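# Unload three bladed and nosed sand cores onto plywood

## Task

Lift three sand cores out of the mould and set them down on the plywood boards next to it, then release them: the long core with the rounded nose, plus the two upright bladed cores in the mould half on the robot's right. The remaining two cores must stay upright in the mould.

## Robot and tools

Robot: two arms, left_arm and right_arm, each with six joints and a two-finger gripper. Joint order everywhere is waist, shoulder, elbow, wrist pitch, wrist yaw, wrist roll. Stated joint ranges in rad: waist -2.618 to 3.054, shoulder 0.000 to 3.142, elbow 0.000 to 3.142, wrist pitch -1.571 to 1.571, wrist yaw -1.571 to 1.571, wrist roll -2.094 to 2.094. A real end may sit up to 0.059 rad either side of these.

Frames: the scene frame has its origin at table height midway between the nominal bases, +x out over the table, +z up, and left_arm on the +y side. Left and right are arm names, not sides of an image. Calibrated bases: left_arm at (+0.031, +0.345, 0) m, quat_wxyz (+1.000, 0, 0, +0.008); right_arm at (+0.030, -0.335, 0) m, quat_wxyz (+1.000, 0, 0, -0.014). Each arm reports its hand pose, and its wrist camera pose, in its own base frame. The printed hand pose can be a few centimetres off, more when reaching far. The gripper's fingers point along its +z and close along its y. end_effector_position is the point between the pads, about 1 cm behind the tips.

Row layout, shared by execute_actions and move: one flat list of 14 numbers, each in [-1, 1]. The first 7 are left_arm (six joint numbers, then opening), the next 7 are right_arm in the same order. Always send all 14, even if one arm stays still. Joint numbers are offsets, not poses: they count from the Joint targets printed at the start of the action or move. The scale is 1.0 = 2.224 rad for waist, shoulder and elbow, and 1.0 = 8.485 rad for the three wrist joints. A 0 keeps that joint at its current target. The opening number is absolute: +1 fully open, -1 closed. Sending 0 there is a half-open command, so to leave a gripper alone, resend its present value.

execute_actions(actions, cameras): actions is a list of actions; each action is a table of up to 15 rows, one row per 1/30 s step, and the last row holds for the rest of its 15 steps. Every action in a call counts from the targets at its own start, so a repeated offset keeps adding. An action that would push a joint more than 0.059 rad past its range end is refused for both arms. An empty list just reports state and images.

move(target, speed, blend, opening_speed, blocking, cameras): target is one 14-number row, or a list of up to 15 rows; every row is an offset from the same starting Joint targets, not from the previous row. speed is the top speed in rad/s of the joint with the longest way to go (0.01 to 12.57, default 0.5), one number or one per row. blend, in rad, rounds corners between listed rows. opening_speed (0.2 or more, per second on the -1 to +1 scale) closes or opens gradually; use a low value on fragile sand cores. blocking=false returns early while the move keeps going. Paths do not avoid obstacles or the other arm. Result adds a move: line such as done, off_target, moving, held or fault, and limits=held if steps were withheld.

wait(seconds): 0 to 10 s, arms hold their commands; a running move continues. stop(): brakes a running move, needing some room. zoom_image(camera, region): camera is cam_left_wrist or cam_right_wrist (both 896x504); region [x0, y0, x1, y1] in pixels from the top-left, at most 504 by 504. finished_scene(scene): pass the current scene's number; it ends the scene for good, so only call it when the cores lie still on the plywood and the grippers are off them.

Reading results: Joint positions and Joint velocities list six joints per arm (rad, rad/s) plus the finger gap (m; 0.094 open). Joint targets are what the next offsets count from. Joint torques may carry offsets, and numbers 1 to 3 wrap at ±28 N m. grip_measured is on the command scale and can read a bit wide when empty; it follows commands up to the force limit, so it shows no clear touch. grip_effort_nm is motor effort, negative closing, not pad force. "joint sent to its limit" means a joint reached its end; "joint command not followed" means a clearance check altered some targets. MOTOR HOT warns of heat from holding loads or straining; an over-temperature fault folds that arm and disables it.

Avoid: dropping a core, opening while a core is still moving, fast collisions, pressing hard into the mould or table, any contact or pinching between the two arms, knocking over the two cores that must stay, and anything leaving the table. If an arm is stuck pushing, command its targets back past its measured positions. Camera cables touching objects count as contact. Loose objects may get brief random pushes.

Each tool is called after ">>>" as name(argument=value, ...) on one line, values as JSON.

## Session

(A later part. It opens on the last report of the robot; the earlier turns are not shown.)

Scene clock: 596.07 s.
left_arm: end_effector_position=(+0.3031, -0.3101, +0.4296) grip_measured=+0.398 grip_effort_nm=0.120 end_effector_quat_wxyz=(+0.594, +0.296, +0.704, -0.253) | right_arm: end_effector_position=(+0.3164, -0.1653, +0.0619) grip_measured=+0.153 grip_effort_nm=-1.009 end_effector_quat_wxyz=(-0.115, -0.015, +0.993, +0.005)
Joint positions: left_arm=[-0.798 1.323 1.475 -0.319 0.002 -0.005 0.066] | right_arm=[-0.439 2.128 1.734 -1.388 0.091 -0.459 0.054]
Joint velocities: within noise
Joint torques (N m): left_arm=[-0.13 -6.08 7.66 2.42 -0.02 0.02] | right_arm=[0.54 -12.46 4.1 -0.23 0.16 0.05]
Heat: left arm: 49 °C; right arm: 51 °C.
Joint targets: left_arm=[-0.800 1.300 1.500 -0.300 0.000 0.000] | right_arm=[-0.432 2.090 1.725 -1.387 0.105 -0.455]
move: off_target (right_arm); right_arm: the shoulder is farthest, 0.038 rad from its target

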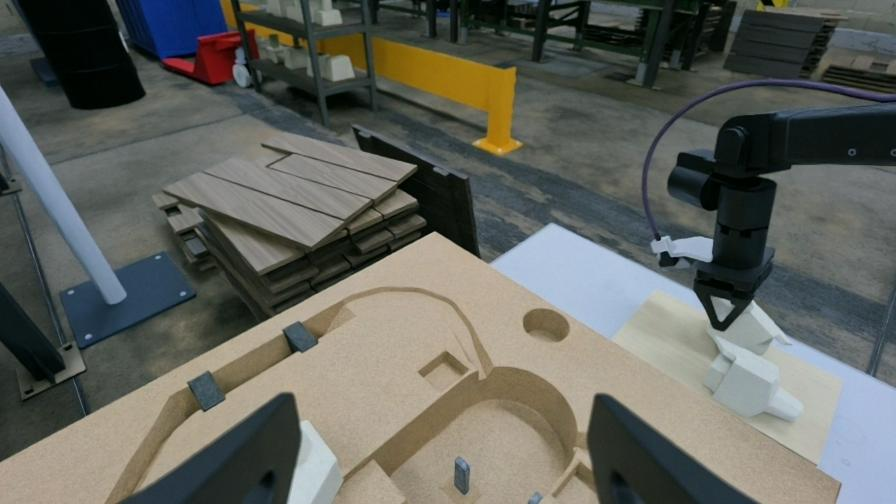

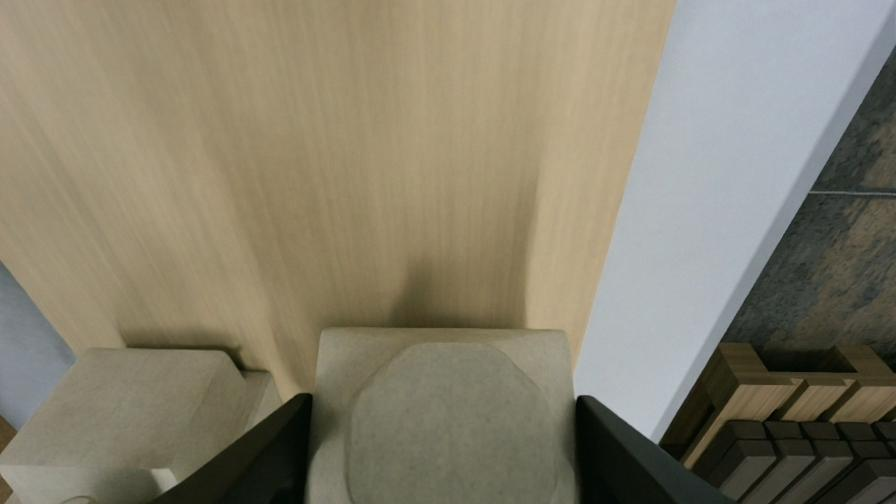

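>>> move(target=[0,0,0,0,0,0,0.4,0,0,-0.006,0.0015,0,0,0.05], speed=0.06, cameras=["cam_left_wrist"])

>>> zoom_image(camera="cam_left_wrist", region=[680, 270, 820, 390])

Scene clock: 599.80 s.
left_arm: end_effector_position=(+0.3031, -0.3101, +0.4296) grip_measured=+0.398 grip_effort_nm=0.115 end_effector_quat_wxyz=(+0.594, +0.296, +0.704, -0.253) | right_arm: end_effector_position=(+0.3163, -0.1649, +0.0614) grip_measured=+0.153 grip_effort_nm=-1.004 end_effector_quat_wxyz=(-0.114, -0.016, +0.993, +0.003)
Joint positions: left_arm=[-0.798 1.323 1.475 -0.319 0.002 -0.005 0.066] | right_arm=[-0.437 2.124 1.726 -1.381 0.094 -0.459 0.054]
Joint velocities: within noise
Joint torques (N m): left_arm=[-0.13 -6.04 7.73 2.43 -0.02 0] | right_arm=[0.36 -12.14 3.62 -0.18 0.15 0.01]
Heat: left arm: 49 °C; right arm: 52 °C.
Joint targets: left_arm=[-0.800 1.300 1.500 -0.300 0.000 0.000] | right_arm=[-0.432 2.090 1.712 -1.375 0.105 -0.455]
move: done
Images, in order (width x height): cam_left_wrist 896x504.

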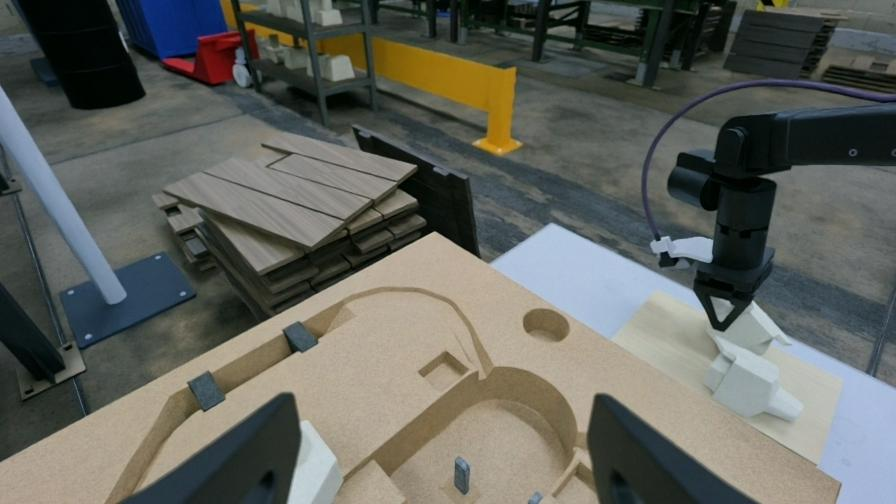

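Scaled by 3.600.

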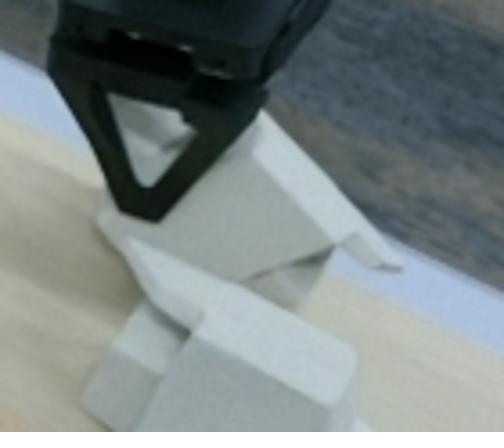

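>>> move(target=[0,0,0,0,0,0,0.4,0,0.0112,0.003,0,0,0,0.3], speed=0.1, opening_speed=0.2)

>>> zoom_image(camera="cam_left_wrist", region=[660, 250, 840, 400])

Scene clock: 604.13 s.
left_arm: end_effector_position=(+0.3031, -0.3101, +0.4296) grip_measured=+0.398 grip_effort_nm=0.115 end_effector_quat_wxyz=(+0.594, +0.296, +0.704, -0.253) | right_arm: end_effector_position=(+0.3163, -0.1658, +0.0614) grip_measured=+0.297 grip_effort_nm=0.183 end_effector_quat_wxyz=(-0.114, -0.016, +0.993, +0.001)
Joint positions: left_arm=[-0.798 1.323 1.475 -0.319 0.002 -0.005 0.066] | right_arm=[-0.437 2.124 1.726 -1.38 0.098 -0.458 0.061]
Joint velocities: within noise
Joint torques (N m): left_arm=[-0.21 -6.12 7.65 2.43 0 0.01] | right_arm=[0.36 -10.06 4.18 -0.18 0.1 0]
Heat: left arm: 49 °C; right arm: 52 °C.
Joint targets: left_arm=[-0.800 1.300 1.500 -0.300 0.000 0.000] | right_arm=[-0.432 2.115 1.718 -1.375 0.105 -0.454]
move: done

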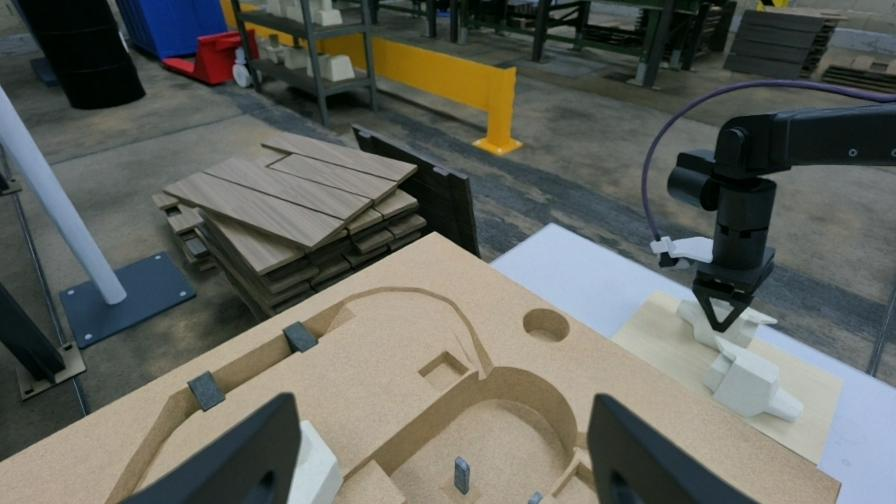

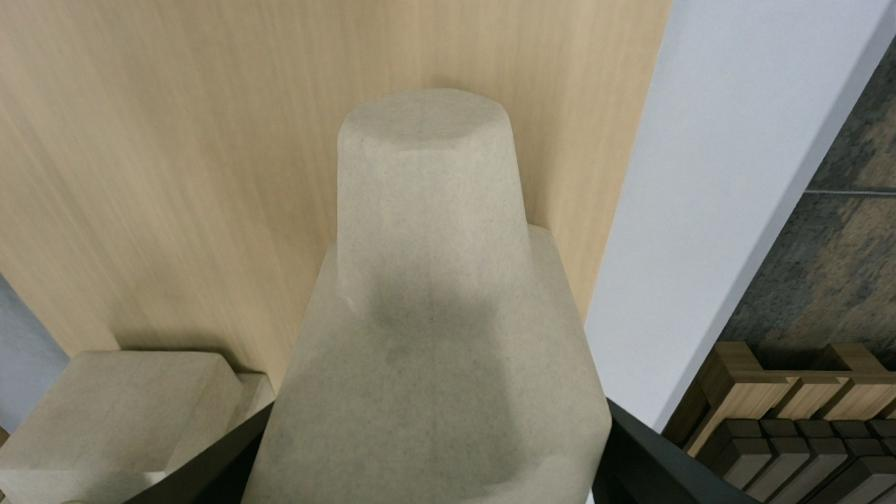

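Scaled by 2.800.

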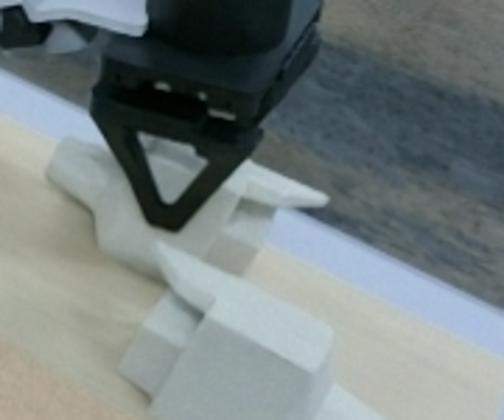

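>>> move(target=[[0,0,0,0,0,0,0.4,0,0.004,0.0674,-0.0165,0,0,0.3],[0,0,0,0,0,0,0.4,0,-0.07,0.155,-0.02,0,0,0.3]], speed=[0.15,0.3], blend=[0.03,0])

>>> zoom_image(camera="cam_left_wrist", region=[660, 250, 840, 420])

Scene clock: 609.40 s.
left_arm: end_effector_position=(+0.3031, -0.3101, +0.4296) grip_measured=+0.398 grip_effort_nm=0.120 end_effector_quat_wxyz=(+0.594, +0.296, +0.704, -0.253) | right_arm: end_effector_position=(+0.3477, -0.1805, +0.1901) grip_measured=+0.297 grip_effort_nm=0.178 end_effector_quat_wxyz=(+0.026, -0.008, +0.997, -0.067)
Joint positions: left_arm=[-0.798 1.323 1.475 -0.319 0.002 -0.005 0.066] | right_arm=[-0.437 1.979 2.043 -1.529 0.098 -0.458 0.061]
Joint velocities: within noise
Joint torques (N m): left_arm=[-0.12 -6.06 7.68 2.4 -0.01 0] | right_arm=[0.35 -10.09 6.49 0.14 0.1 0.01]
Heat: left arm: 49 °C; right arm: 52 °C.
Joint targets: left_arm=[-0.800 1.300 1.500 -0.300 0.000 0.000] | right_arm=[-0.432 1.959 2.063 -1.544 0.105 -0.454]
move: done

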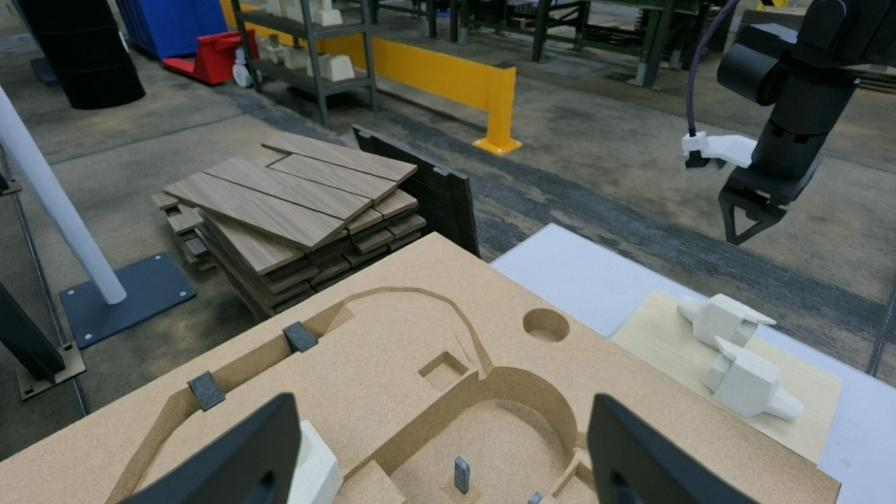

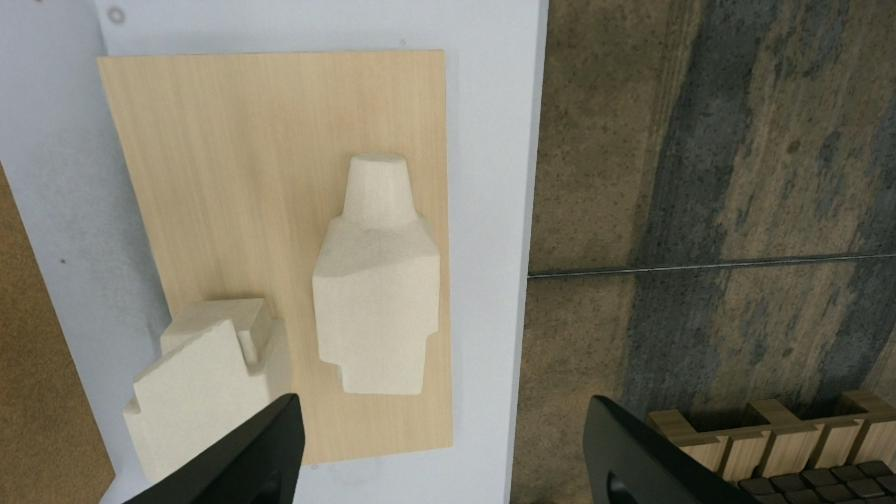

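Scaled by 2.800.

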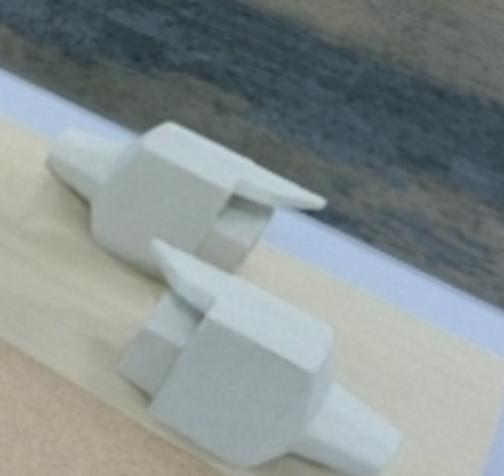

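>>> move(target=[0.3,0,0,0,0,0,0.4,0,-0.05,0,0,0,0,0.3], speed=0.6)

Scene clock: 616.57 s.
left_arm: end_effector_position=(+0.4296, -0.0585, +0.4296) grip_measured=+0.398 grip_effort_nm=0.110 end_effector_quat_wxyz=(+0.644, +0.051, +0.762, -0.046) | right_arm: end_effector_position=(+0.3391, -0.1765, +0.2269) grip_measured=+0.297 grip_effort_nm=0.178 end_effector_quat_wxyz=(+0.070, -0.006, +0.994, -0.088)
Joint positions: left_arm=[-0.137 1.323 1.475 -0.319 0.001 -0.004 0.066] | right_arm=[-0.437 1.879 2.043 -1.531 0.099 -0.458 0.061]
Joint velocities: within noise
Joint torques (N m): left_arm=[0.32 -6.15 7.72 2.42 0 -0.02] | right_arm=[0.34 -10.24 6.52 0.31 0.11 0]
Heat: left arm: 49 °C; right arm: 50 °C.
Joint targets: left_arm=[-0.133 1.300 1.500 -0.300 0.000 0.000] | right_arm=[-0.432 1.848 2.063 -1.544 0.105 -0.454]
move: done

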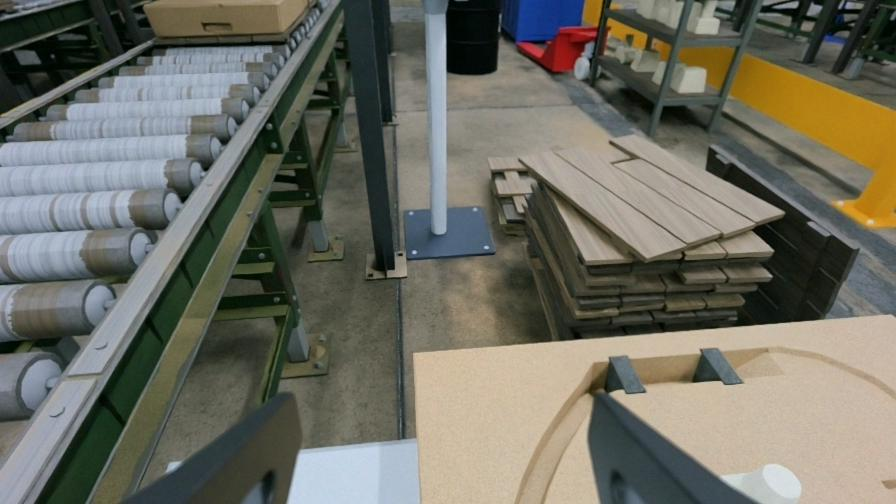

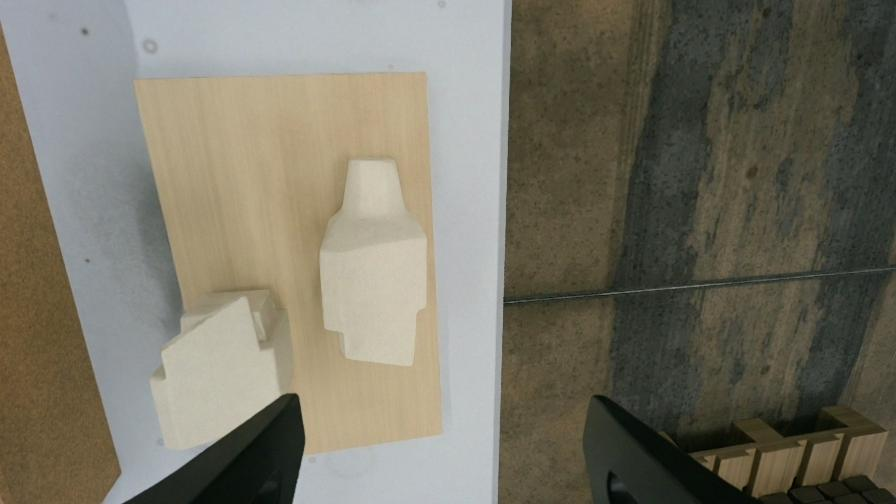

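>>> move(target=[-0.05,0,0,-0.07,0,0,0.4,0,0,0,0,0,0,0.3], speed=0.6, cameras=["cam_left_wrist"])

Scene clock: 623.37 s.
left_arm: end_effector_position=(+0.3618, -0.0867, +0.3034) grip_measured=+0.398 grip_effort_nm=0.115 end_effector_quat_wxyz=(+0.401, +0.107, +0.909, -0.049) | right_arm: end_effector_position=(+0.3390, -0.1765, +0.2268) grip_measured=+0.297 grip_effort_nm=0.173 end_effector_quat_wxyz=(+0.070, -0.006, +0.994, -0.088)
Joint positions: left_arm=[-0.237 1.323 1.475 -0.891 0.001 -0.004 0.066] | right_arm=[-0.437 1.879 2.043 -1.531 0.099 -0.458 0.061]
Joint velocities: within noise
Joint torques (N m): left_arm=[-0.54 -5.89 7.39 1.82 -0.01 0.01] | right_arm=[0.34 -10.24 6.56 0.31 0.1 0]
Heat: left arm: 49 °C; right arm: 48 °C.
Joint targets: left_arm=[-0.244 1.300 1.500 -0.894 0.000 0.000] | right_arm=[-0.432 1.848 2.063 -1.544 0.105 -0.454]
move: done
Images, in order (width x height): cam_left_wrist 896x504.

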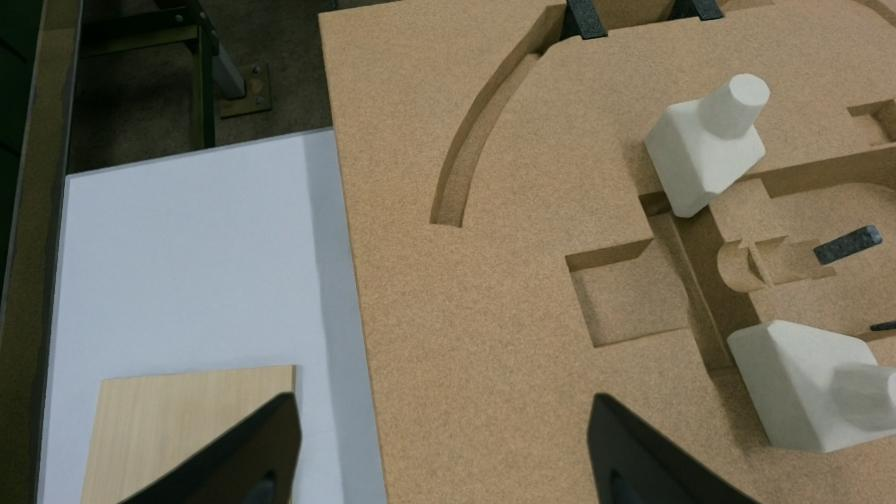

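>>> finished_scene(scene=2)

The scene is finished: the task was done.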